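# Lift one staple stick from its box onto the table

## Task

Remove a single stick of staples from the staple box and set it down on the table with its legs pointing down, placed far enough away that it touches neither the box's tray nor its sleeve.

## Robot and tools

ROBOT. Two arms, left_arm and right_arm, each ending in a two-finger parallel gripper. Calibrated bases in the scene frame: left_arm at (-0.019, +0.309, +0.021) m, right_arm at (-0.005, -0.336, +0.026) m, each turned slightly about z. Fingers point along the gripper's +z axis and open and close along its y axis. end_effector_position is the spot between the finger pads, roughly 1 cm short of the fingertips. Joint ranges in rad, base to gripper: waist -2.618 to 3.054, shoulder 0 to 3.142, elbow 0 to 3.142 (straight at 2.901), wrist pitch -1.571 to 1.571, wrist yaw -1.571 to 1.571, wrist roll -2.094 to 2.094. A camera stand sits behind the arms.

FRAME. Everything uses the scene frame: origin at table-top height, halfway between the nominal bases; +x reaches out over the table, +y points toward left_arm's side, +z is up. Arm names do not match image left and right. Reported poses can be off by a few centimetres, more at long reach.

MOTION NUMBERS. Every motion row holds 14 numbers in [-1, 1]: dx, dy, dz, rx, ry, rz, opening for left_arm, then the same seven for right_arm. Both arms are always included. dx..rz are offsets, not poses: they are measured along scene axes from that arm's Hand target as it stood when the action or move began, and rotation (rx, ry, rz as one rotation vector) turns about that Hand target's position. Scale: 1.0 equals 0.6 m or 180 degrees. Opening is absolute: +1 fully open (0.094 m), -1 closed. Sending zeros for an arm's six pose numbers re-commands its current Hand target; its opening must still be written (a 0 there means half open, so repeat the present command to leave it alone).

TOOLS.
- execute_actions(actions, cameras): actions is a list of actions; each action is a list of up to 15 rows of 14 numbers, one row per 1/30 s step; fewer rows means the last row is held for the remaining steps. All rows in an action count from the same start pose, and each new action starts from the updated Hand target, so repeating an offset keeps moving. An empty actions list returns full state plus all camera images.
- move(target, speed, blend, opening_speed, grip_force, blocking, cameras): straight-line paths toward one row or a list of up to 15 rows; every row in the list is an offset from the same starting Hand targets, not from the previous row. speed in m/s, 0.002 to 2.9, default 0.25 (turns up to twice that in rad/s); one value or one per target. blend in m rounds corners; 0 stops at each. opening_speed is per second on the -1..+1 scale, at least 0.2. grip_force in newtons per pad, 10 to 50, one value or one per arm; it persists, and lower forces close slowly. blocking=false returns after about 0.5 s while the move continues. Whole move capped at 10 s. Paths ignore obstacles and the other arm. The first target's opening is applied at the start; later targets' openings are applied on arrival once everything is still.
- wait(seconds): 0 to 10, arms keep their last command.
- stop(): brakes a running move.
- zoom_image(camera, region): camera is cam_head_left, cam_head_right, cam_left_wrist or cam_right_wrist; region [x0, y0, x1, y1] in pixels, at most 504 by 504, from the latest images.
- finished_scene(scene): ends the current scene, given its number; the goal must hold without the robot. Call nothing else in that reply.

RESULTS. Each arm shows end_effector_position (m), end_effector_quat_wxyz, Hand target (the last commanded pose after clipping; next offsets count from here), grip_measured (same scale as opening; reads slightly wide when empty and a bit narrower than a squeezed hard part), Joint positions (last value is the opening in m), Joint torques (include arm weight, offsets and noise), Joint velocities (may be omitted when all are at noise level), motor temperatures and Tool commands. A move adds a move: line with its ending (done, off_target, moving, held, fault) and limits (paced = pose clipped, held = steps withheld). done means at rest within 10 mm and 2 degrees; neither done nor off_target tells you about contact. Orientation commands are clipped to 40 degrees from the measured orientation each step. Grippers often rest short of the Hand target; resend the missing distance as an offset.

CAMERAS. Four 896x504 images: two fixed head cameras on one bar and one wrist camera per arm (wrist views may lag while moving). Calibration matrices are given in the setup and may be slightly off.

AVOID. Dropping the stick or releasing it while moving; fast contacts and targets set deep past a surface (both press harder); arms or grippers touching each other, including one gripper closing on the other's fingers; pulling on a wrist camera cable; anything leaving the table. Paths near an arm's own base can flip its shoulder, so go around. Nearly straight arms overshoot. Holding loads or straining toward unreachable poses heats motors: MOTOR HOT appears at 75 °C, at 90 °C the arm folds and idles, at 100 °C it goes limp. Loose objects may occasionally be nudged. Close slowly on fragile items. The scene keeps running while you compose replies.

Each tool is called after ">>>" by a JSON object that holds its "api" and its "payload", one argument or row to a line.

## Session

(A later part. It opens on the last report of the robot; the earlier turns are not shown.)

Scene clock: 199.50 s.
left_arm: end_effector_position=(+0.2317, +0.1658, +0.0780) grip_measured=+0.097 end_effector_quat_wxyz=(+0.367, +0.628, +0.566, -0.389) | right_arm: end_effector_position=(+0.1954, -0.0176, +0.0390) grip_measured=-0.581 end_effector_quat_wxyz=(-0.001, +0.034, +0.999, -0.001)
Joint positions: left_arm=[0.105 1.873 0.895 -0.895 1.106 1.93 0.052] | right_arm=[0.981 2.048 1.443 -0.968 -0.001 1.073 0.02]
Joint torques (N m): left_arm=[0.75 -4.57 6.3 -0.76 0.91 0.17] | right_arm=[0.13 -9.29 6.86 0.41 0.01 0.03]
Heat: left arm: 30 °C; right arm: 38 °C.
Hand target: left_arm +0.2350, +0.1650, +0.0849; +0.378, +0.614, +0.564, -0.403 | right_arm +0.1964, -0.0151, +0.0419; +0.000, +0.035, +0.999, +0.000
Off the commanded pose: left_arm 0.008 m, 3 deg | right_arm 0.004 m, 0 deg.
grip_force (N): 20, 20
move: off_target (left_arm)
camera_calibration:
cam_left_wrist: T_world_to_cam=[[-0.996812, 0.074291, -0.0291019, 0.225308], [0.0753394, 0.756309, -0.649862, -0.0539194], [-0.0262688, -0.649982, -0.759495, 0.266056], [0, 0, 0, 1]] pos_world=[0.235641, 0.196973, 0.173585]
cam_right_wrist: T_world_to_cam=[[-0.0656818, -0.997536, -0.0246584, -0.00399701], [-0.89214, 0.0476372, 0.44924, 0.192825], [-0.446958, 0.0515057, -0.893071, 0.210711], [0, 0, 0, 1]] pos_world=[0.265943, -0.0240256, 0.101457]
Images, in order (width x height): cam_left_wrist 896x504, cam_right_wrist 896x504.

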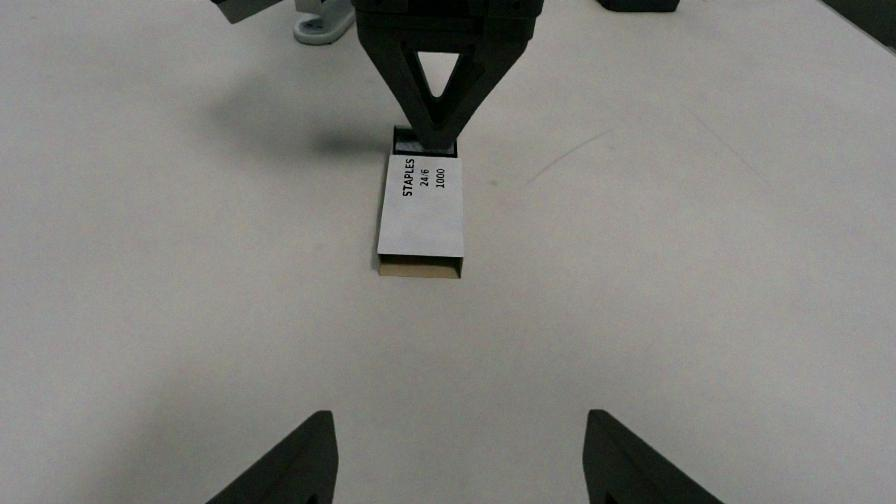

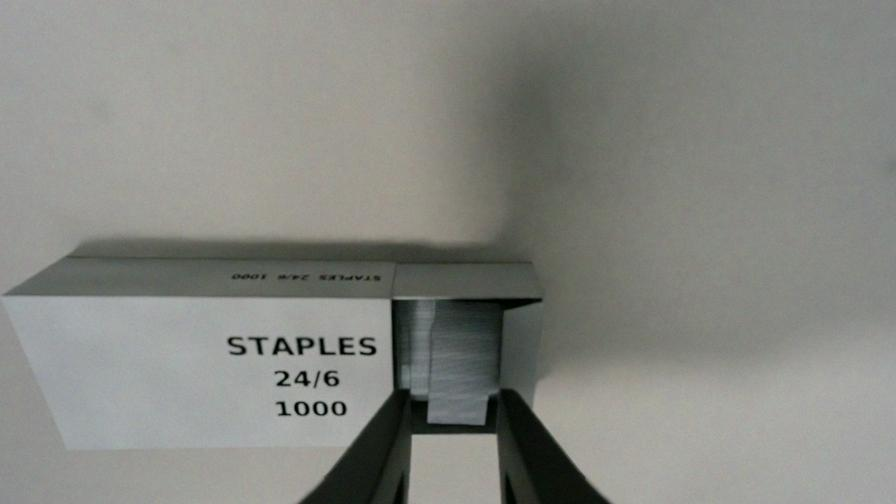

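>>> {"api": "move", "payload": {
  "target": [
    [0,0,0,0,0,0,0.1, 0.0035,-0.0062,0.012,0,0,0,-0.58],
    [0,0,0,0,0,0,0.1, 0.0035,-0.0062,-0.03,0,0,0,-0.58]
  ],
  "cameras": ["cam_left_wrist","cam_right_wrist"],
  "speed": 0.06
}}

>>> {"api": "zoom_image", "payload": {
  "camera": "cam_right_wrist",
  "region": [340, 260, 580, 460]
}}

>>> {"api": "zoom_image", "payload": {
  "camera": "cam_left_wrist",
  "region": [370, 80, 490, 180]
}}

Scene clock: 221.17 s.
left_arm: end_effector_position=(+0.2317, +0.1658, +0.0780) grip_measured=+0.097 end_effector_quat_wxyz=(+0.367, +0.628, +0.566, -0.389) | right_arm: end_effector_position=(+0.1971, -0.0150, +0.0329) grip_measured=-0.581 end_effector_quat_wxyz=(+0.004, +0.033, +0.999, +0.007)
Joint positions: left_arm=[0.105 1.873 0.895 -0.895 1.106 1.93 0.052] | right_arm=[0.981 2.052 1.424 -0.926 -0.001 1.072 0.02]
Joint torques (N m): left_arm=[0.94 -4.44 6.28 -0.77 0.91 0.15] | right_arm=[-0.85 -8.32 4.77 0.75 0.01 -0.06]
Heat: left arm: 30 °C; right arm: 39 °C.
Hand target: left_arm +0.2350, +0.1650, +0.0849; +0.378, +0.614, +0.564, -0.403 | right_arm +0.1985, -0.0188, +0.0240; +0.000, +0.035, +0.999, +0.000
Off the commanded pose: left_arm 0.008 m, 3 deg | right_arm 0.010 m, 1 deg.
grip_force (N): 20, 20
move: off_target (left_arm)
camera_calibration:
cam_left_wrist: T_world_to_cam=[[-0.996812, 0.074291, -0.0291019, 0.225308], [0.0753394, 0.756309, -0.649862, -0.0539194], [-0.0262688, -0.649982, -0.759495, 0.266056], [0, 0, 0, 1]] pos_world=[0.235641, 0.196973, 0.173585]
cam_right_wrist: T_world_to_cam=[[-0.0642091, -0.99713, -0.0401064, -0.00123746], [-0.896364, 0.0399619, 0.441513, 0.197843], [-0.438644, 0.0642991, -0.896358, 0.204515], [0, 0, 0, 1]] pos_world=[0.266969, -0.0222902, 0.0959184]
Images, in order (width x height): cam_left_wrist 896x504, cam_right_wrist 896x504.

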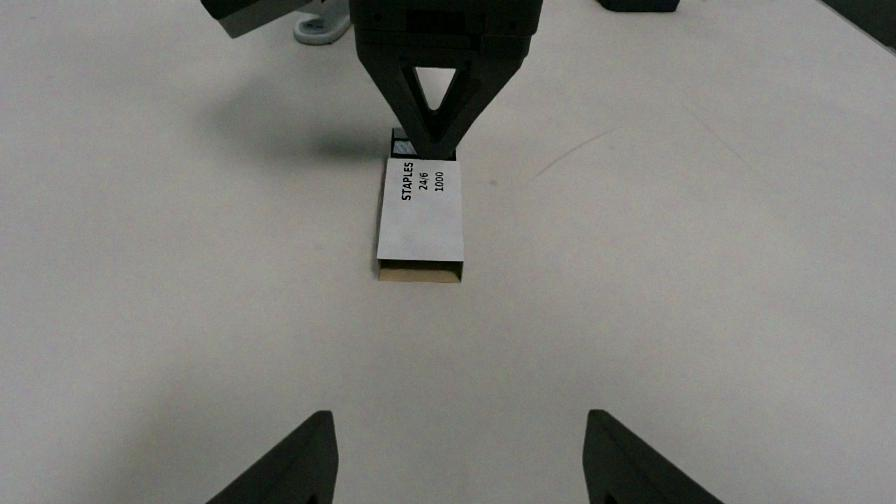

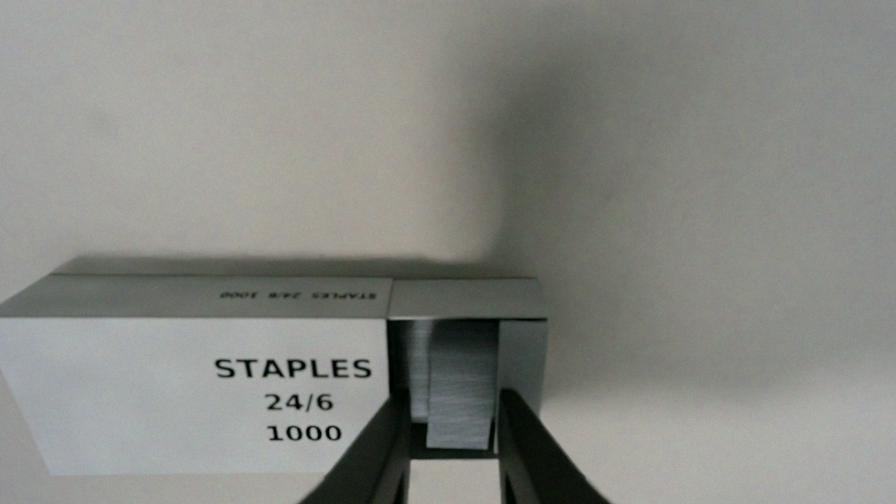

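Scaled by 2.100 from the camera's 896x504 image, which has a finer 1280x720 frame.

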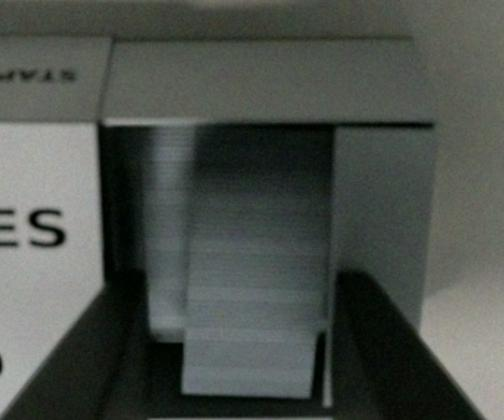

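Scaled by 4.200 from the camera's 896x504 image, which has a finer 1280x720 frame.

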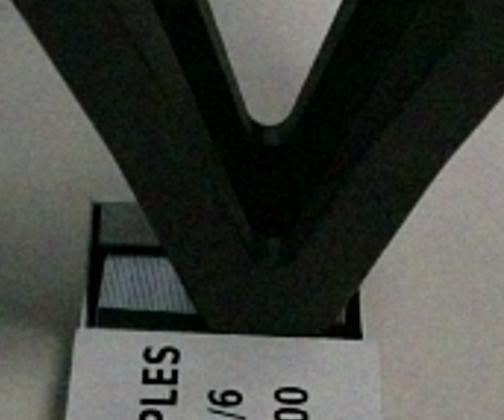

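>>> {"api": "move", "payload": {
  "target": [
    [0,0,0,0,0,0,0.1, 0,0,0,0,0,0,-0.545],
    [0,0,0,0,0,0,0.1, 0,-0.0012,-0.0155,0,0,0,-0.545]
  ],
  "cameras": ["cam_left_wrist","cam_right_wrist"],
  "speed": 0.03
}}

>>> {"api": "zoom_image", "payload": {
  "camera": "cam_right_wrist",
  "region": [340, 260, 580, 460]
}}

>>> {"api": "zoom_image", "payload": {
  "camera": "cam_left_wrist",
  "region": [370, 80, 490, 180]
}}

Scene clock: 237.37 s.
left_arm: end_effector_position=(+0.2317, +0.1658, +0.0780) grip_measured=+0.097 end_effector_quat_wxyz=(+0.367, +0.628, +0.566, -0.389) | right_arm: end_effector_position=(+0.1973, -0.0147, +0.0254) grip_measured=-0.546 end_effector_quat_wxyz=(+0.005, +0.033, +0.999, +0.009)
Joint positions: left_arm=[0.105 1.873 0.895 -0.895 1.106 1.93 0.052] | right_arm=[0.981 2.061 1.405 -0.894 -0.001 1.071 0.021]
Joint torques (N m): left_arm=[0.83 -4.6 6.3 -0.78 0.95 0.19] | right_arm=[-0.95 -8.01 4.56 0.78 0.01 -0.07]
Heat: left arm: 30 °C; right arm: 38 °C.
Hand target: left_arm +0.2350, +0.1650, +0.0849; +0.378, +0.614, +0.564, -0.403 | right_arm +0.1985, -0.0196, +0.0146; +0.000, +0.035, +0.999, -0.001
Off the commanded pose: left_arm 0.008 m, 3 deg | right_arm 0.012 m, 1 deg.
grip_force (N): 20, 20
move: off_target (left_arm, right_arm)
camera_calibration:
cam_left_wrist: T_world_to_cam=[[-0.996812, 0.074291, -0.0291019, 0.225308], [0.0753394, 0.756309, -0.649862, -0.0539194], [-0.0262688, -0.649982, -0.759495, 0.266056], [0, 0, 0, 1]] pos_world=[0.235641, 0.196973, 0.173585]
cam_right_wrist: T_world_to_cam=[[-0.0633291, -0.997035, -0.0437112, -0.00123], [-0.897397, 0.0377274, 0.439608, 0.201553], [-0.436655, 0.0670662, -0.897126, 0.197595], [0, 0, 0, 1]] pos_world=[0.267076, -0.0220824, 0.0886095]
Images, in order (width x height): cam_left_wrist 896x504, cam_right_wrist 896x504.

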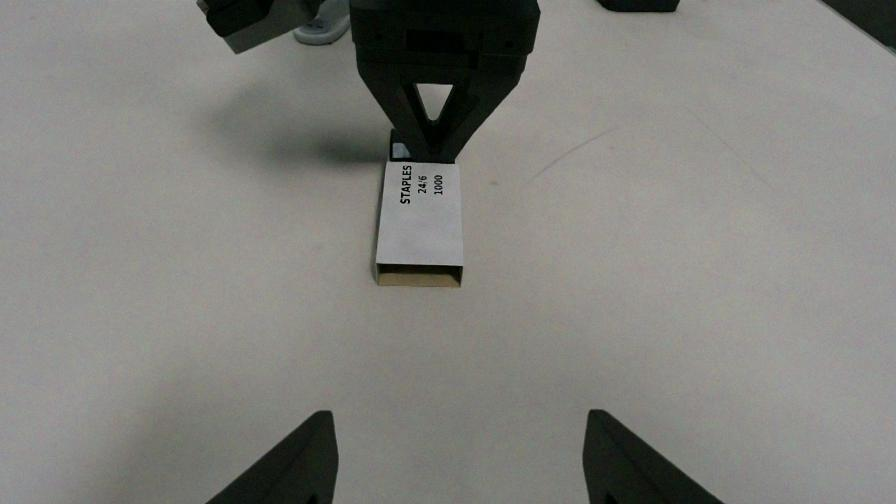

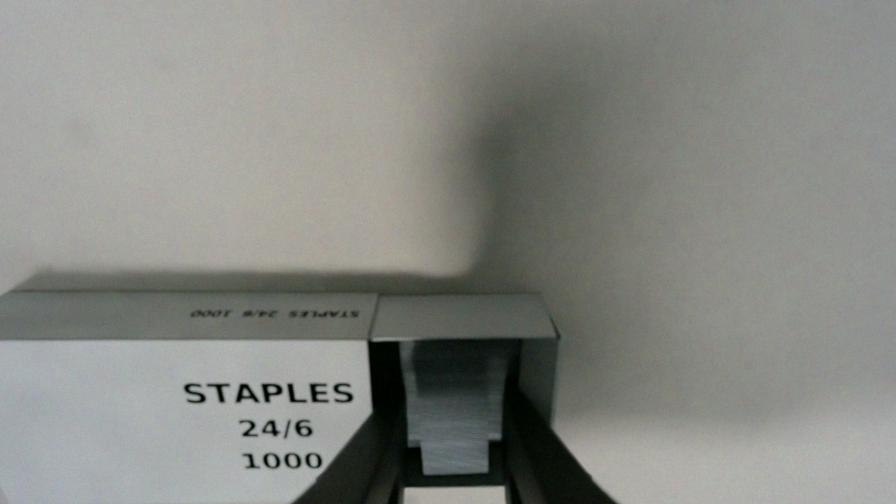

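Scaled by 2.100 from the camera's 896x504 image, which has a finer 1280x720 frame.

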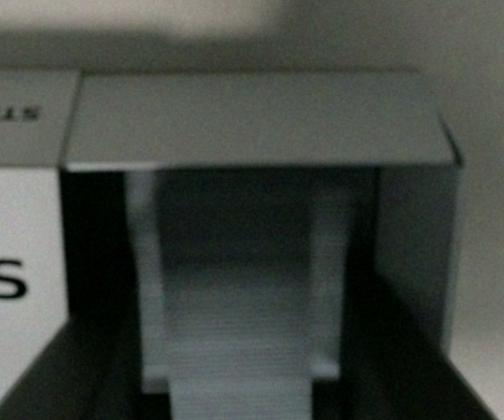

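Scaled by 4.200 from the camera's 896x504 image, which has a finer 1280x720 frame.

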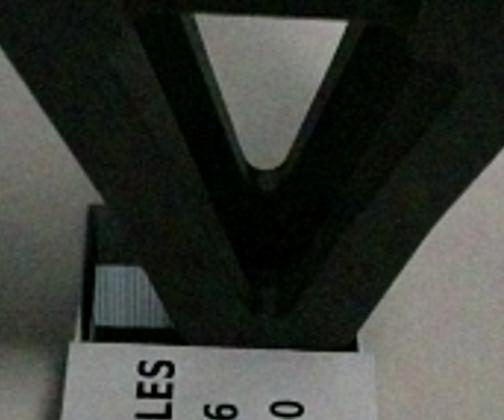

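>>> {"api": "move", "payload": {
  "target": [
    [0,0,0,0,0,0,0.1, 0,0,0,0,0,0,-0.85],
    [0,0,0,0,0,0,0.1, 0,0.0077,0.1333,0,0,0,-0.85]
  ],
  "cameras": ["cam_right_wrist","cam_left_wrist"],
  "speed": 0.07,
  "opening_speed": 0.35
}}

Scene clock: 244.20 s.
left_arm: end_effector_position=(+0.2317, +0.1658, +0.0780) grip_measured=+0.097 end_effector_quat_wxyz=(+0.367, +0.628, +0.566, -0.389) | right_arm: end_effector_position=(+0.1953, -0.0172, +0.0809) grip_measured=-0.696 end_effector_quat_wxyz=(-0.009, +0.033, +0.999, -0.012)
Joint positions: left_arm=[0.105 1.873 0.895 -0.895 1.106 1.93 0.052] | right_arm=[0.981 2.031 1.59 -1.16 -0.003 1.071 0.014]
Joint torques (N m): left_arm=[0.9 -4.62 6.38 -0.77 0.91 0.15] | right_arm=[-0.31 -11.6 6.99 0.35 0.03 0.01]
Heat: left arm: 30 °C; right arm: 38 °C.
Hand target: left_arm +0.2350, +0.1650, +0.0849; +0.378, +0.614, +0.564, -0.403 | right_arm +0.1985, -0.0150, +0.0946; +0.000, +0.035, +0.999, -0.001
Off the commanded pose: left_arm 0.008 m, 3 deg | right_arm 0.014 m, 2 deg.
grip_force (N): 20, 20
move: off_target (left_arm, right_arm)
camera_calibration:
cam_left_wrist: T_world_to_cam=[[-0.996812, 0.074291, -0.0291019, 0.225308], [0.0753394, 0.756309, -0.649862, -0.0539194], [-0.0262688, -0.649982, -0.759495, 0.266056], [0, 0, 0, 1]] pos_world=[0.235641, 0.196973, 0.173585]
cam_right_wrist: T_world_to_cam=[[-0.0636137, -0.997974, -0.000724928, -0.00486307], [-0.884345, 0.056034, 0.463459, 0.171267], [-0.46248, 0.0301234, -0.886118, 0.250078], [0, 0, 0, 1]] pos_world=[0.266806, -0.0219832, 0.14222]
Images, in order (width x height): cam_left_wrist 896x504, cam_right_wrist 896x504.

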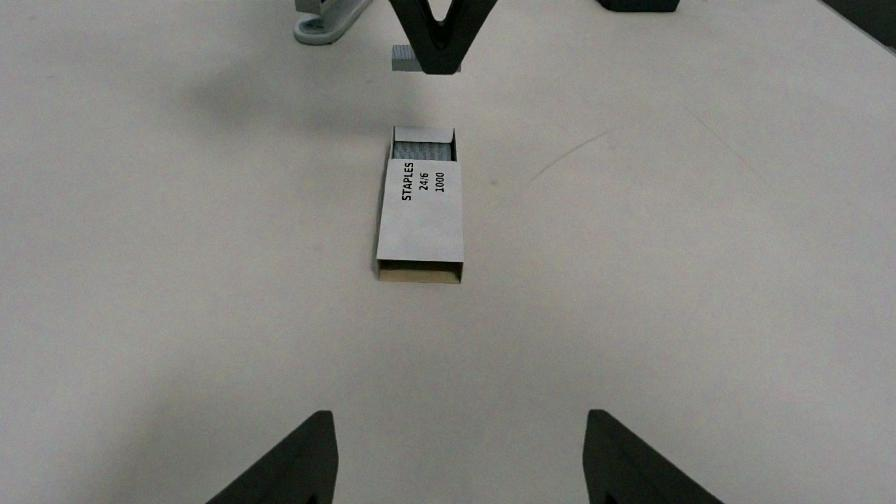

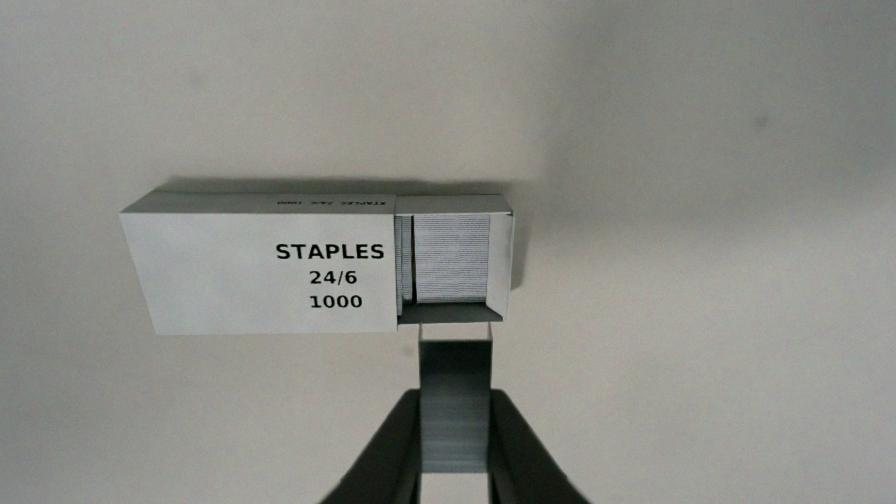

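>>> {"api": "move", "payload": {
  "target": [
    [0,0,0,0,0,0,0.1, 0.2025,0.0583,0,0,0,0,-0.85],
    [0,0,0,0,0,0,0.1, 0.2025,0.0583,-0.1077,0,0,0,-0.85],
    [0,0,0,0,0,0,0.1, 0.2025,0.0583,-0.1435,0,0,0,-0.85]
  ],
  "cameras": ["cam_right_wrist","cam_left_wrist"],
  "speed": [0.2,0.1,0.03],
  "blend": [0.02,0.005,0]
}}

>>> {"api": "zoom_image", "payload": {
  "camera": "cam_left_wrist",
  "region": [0, 80, 300, 280]
}}

>>> {"api": "zoom_image", "payload": {
  "camera": "cam_right_wrist",
  "region": [350, 300, 560, 504]
}}

Scene clock: 259.97 s.
left_arm: end_effector_position=(+0.2317, +0.1658, +0.0780) grip_measured=+0.097 end_effector_quat_wxyz=(+0.367, +0.628, +0.566, -0.389) | right_arm: end_effector_position=(+0.3214, +0.0227, +0.0234) grip_measured=-0.696 end_effector_quat_wxyz=(+0.006, +0.037, +0.999, +0.010)
Joint positions: left_arm=[0.105 1.873 0.895 -0.895 1.106 1.93 0.052] | right_arm=[0.804 2.487 2.119 -1.181 -0.004 0.903 0.014]
Joint torques (N m): left_arm=[0.83 -4.62 6.41 -0.77 0.9 0.16] | right_arm=[-0.1 -11.03 5 0.77 0.04 -0.07]
Motor temperatures (°C): left_arm=[23 28 30 25 26 24 24] | right_arm=[23 33 38 24 23 23 22]
Heat: left arm: 30 °C; right arm: 38 °C.
Hand target: left_arm +0.2350, +0.1650, +0.0849; +0.378, +0.614, +0.564, -0.403 | right_arm +0.3201, +0.0199, +0.0086; +0.000, +0.035, +0.999, +0.000
Off the commanded pose: left_arm 0.008 m, 3 deg | right_arm 0.015 m, 1 deg.
grip_force (N): 20, 20
move: off_target (left_arm, right_arm)
camera_calibration:
cam_left_wrist: T_world_to_cam=[[-0.996812, 0.074291, -0.0291019, 0.225308], [0.0753394, 0.756309, -0.649862, -0.0539194], [-0.0262688, -0.649982, -0.759495, 0.266056], [0, 0, 0, 1]] pos_world=[0.235641, 0.196973, 0.173585]
cam_right_wrist: T_world_to_cam=[[-0.0719679, -0.996332, -0.0462881, 0.0466225], [-0.898136, 0.0445513, 0.437456, 0.312474], [-0.433789, 0.0730558, -0.898048, 0.246355], [0, 0, 0, 1]] pos_world=[0.390866, 0.0145327, 0.0867024]
Images, in order (width x height): cam_left_wrist 896x504, cam_right_wrist 896x504.

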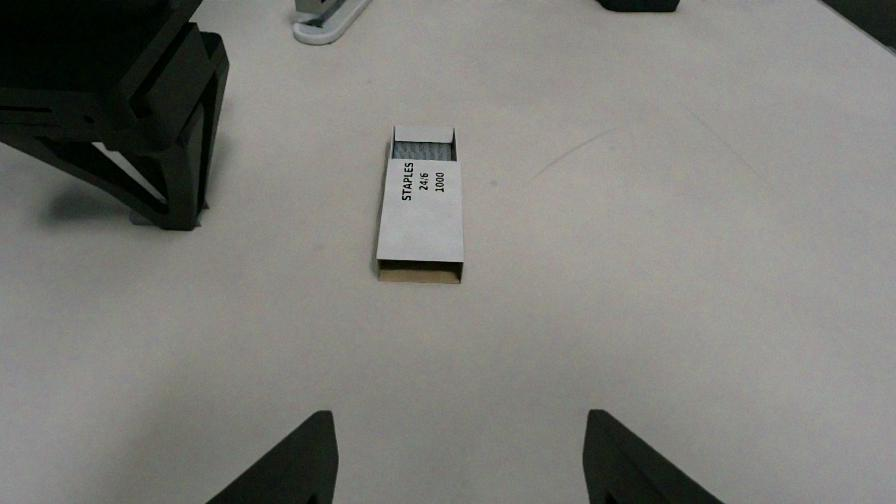

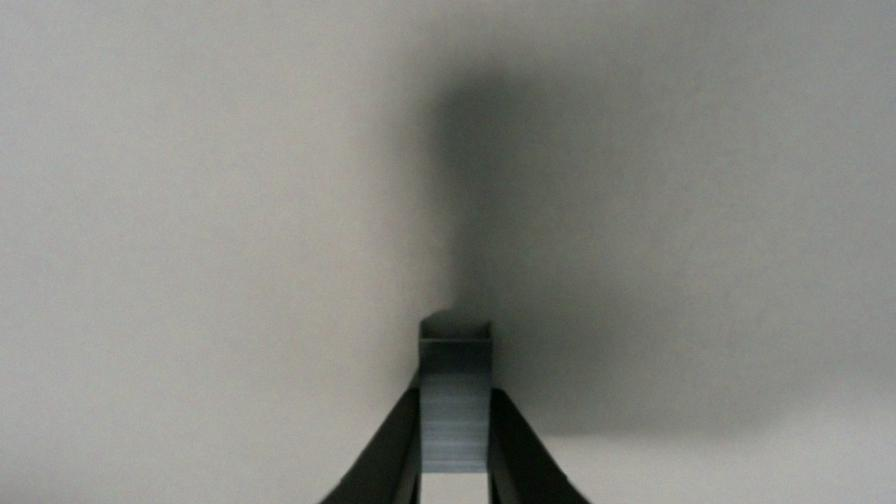

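Scaled by 1.680 from the camera's 896x504 image, which has a finer 1280x720 frame.

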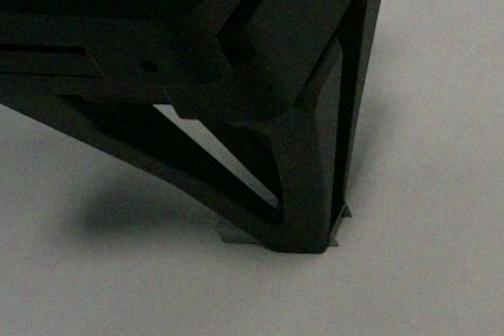

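Scaled by 2.400 from the camera's 896x504 image, which has a finer 1280x720 frame.

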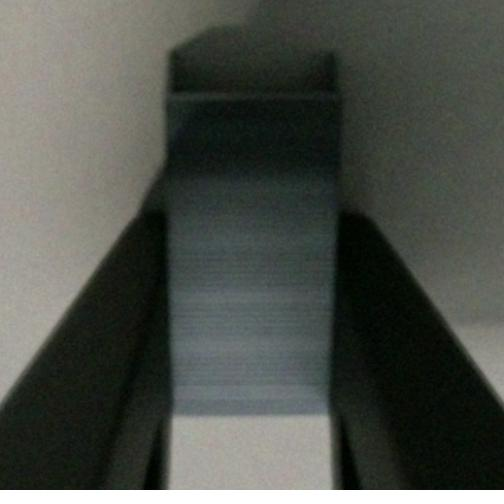

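>>> {"api": "move", "payload": {
  "target": [
    [0,0,0,0,0,0,0.1, 0,0,-0.0045,0,0,0,-0.85],
    [0,0,0,0,0,0,0.1, 0,0,-0.0015,0,0,0,-0.45],
    [0,0,0,0,0,0,0.1, 0,0,0.13,0,0,0,-0.45]
  ],
  "cameras": ["cam_right_wrist","cam_left_wrist"],
  "speed": [0.03,0.03,0.08],
  "opening_speed": 0.3
}}

>>> {"api": "zoom_image", "payload": {
  "camera": "cam_left_wrist",
  "region": [50, 100, 300, 270]
}}

Scene clock: 269.83 s.
left_arm: end_effector_position=(+0.2317, +0.1658, +0.0780) grip_measured=+0.097 end_effector_quat_wxyz=(+0.367, +0.628, +0.566, -0.389) | right_arm: end_effector_position=(+0.3195, +0.0207, +0.0910) grip_measured=-0.451 end_effector_quat_wxyz=(+0.003, +0.037, +0.999, +0.006)
Joint positions: left_arm=[0.105 1.873 0.895 -0.895 1.106 1.93 0.052] | right_arm=[0.804 2.487 2.388 -1.459 -0.004 0.903 0.026]
Joint torques (N m): left_arm=[0.77 -4.45 6.32 -0.79 0.93 0.18] | right_arm=[-0.09 -11.37 7.2 0.44 0.05 -0.06]
Heat: left arm: 30 °C; right arm: 38 °C.
Hand target: left_arm +0.2350, +0.1650, +0.0849; +0.378, +0.614, +0.564, -0.403 | right_arm +0.3201, +0.0199, +0.0867; +0.000, +0.035, +0.999, +0.000
Off the commanded pose: left_arm 0.008 m, 3 deg | right_arm 0.005 m, 1 deg.
grip_force (N): 20, 20
move: off_target (left_arm); target 2's new opening was sent with right_arm's hand 0.016 m and 2 deg from that target
camera_calibration:
cam_left_wrist: T_world_to_cam=[[-0.996812, 0.074291, -0.0291019, 0.225308], [0.0753394, 0.756309, -0.649862, -0.0539194], [-0.0262688, -0.649982, -0.759495, 0.266056], [0, 0, 0, 1]] pos_world=[0.235641, 0.196973, 0.173585]
cam_right_wrist: T_world_to_cam=[[-0.0718825, -0.996648, -0.0390574, 0.0468786], [-0.895437, 0.0472348, 0.442676, 0.279981], [-0.439347, 0.0667941, -0.895831, 0.308129], [0, 0, 0, 1]] pos_world=[0.389451, 0.0129154, 0.153922]
Images, in order (width x height): cam_left_wrist 896x504, cam_right_wrist 896x504.

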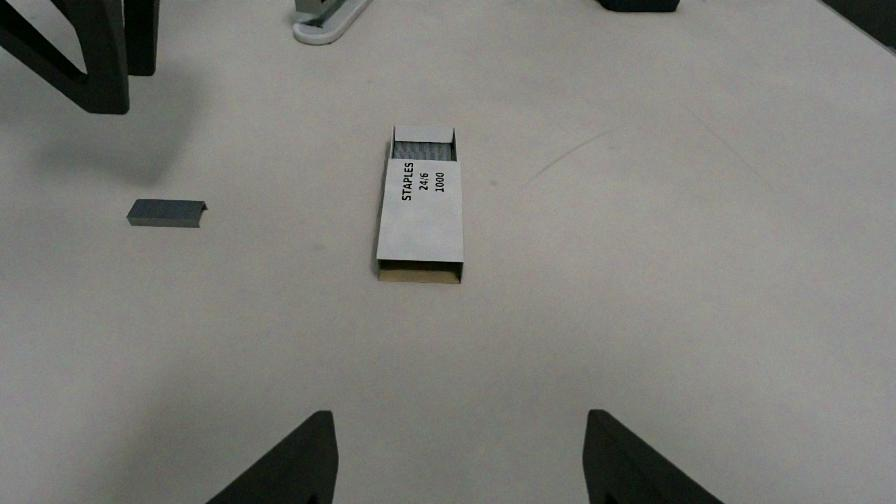

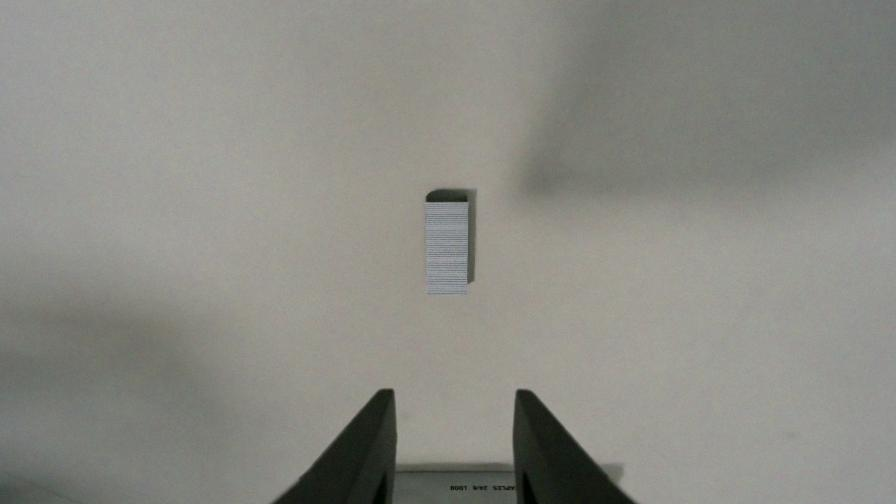

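Scaled by 2.016 from the camera's 896x504 image, which has a finer 1280x720 frame.

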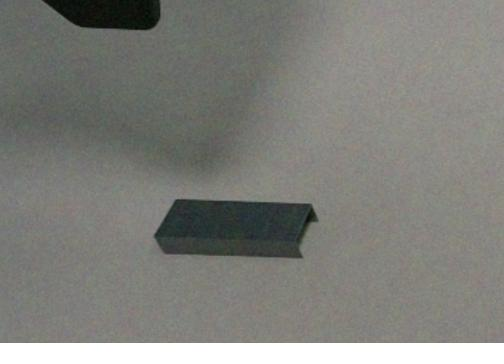

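The stick lies legs down on the table, well clear of the box, and both grippers are away from it.

>>> {"api": "finished_scene", "payload": {
  "scene": 2
}}

The scene is finished: the task was done.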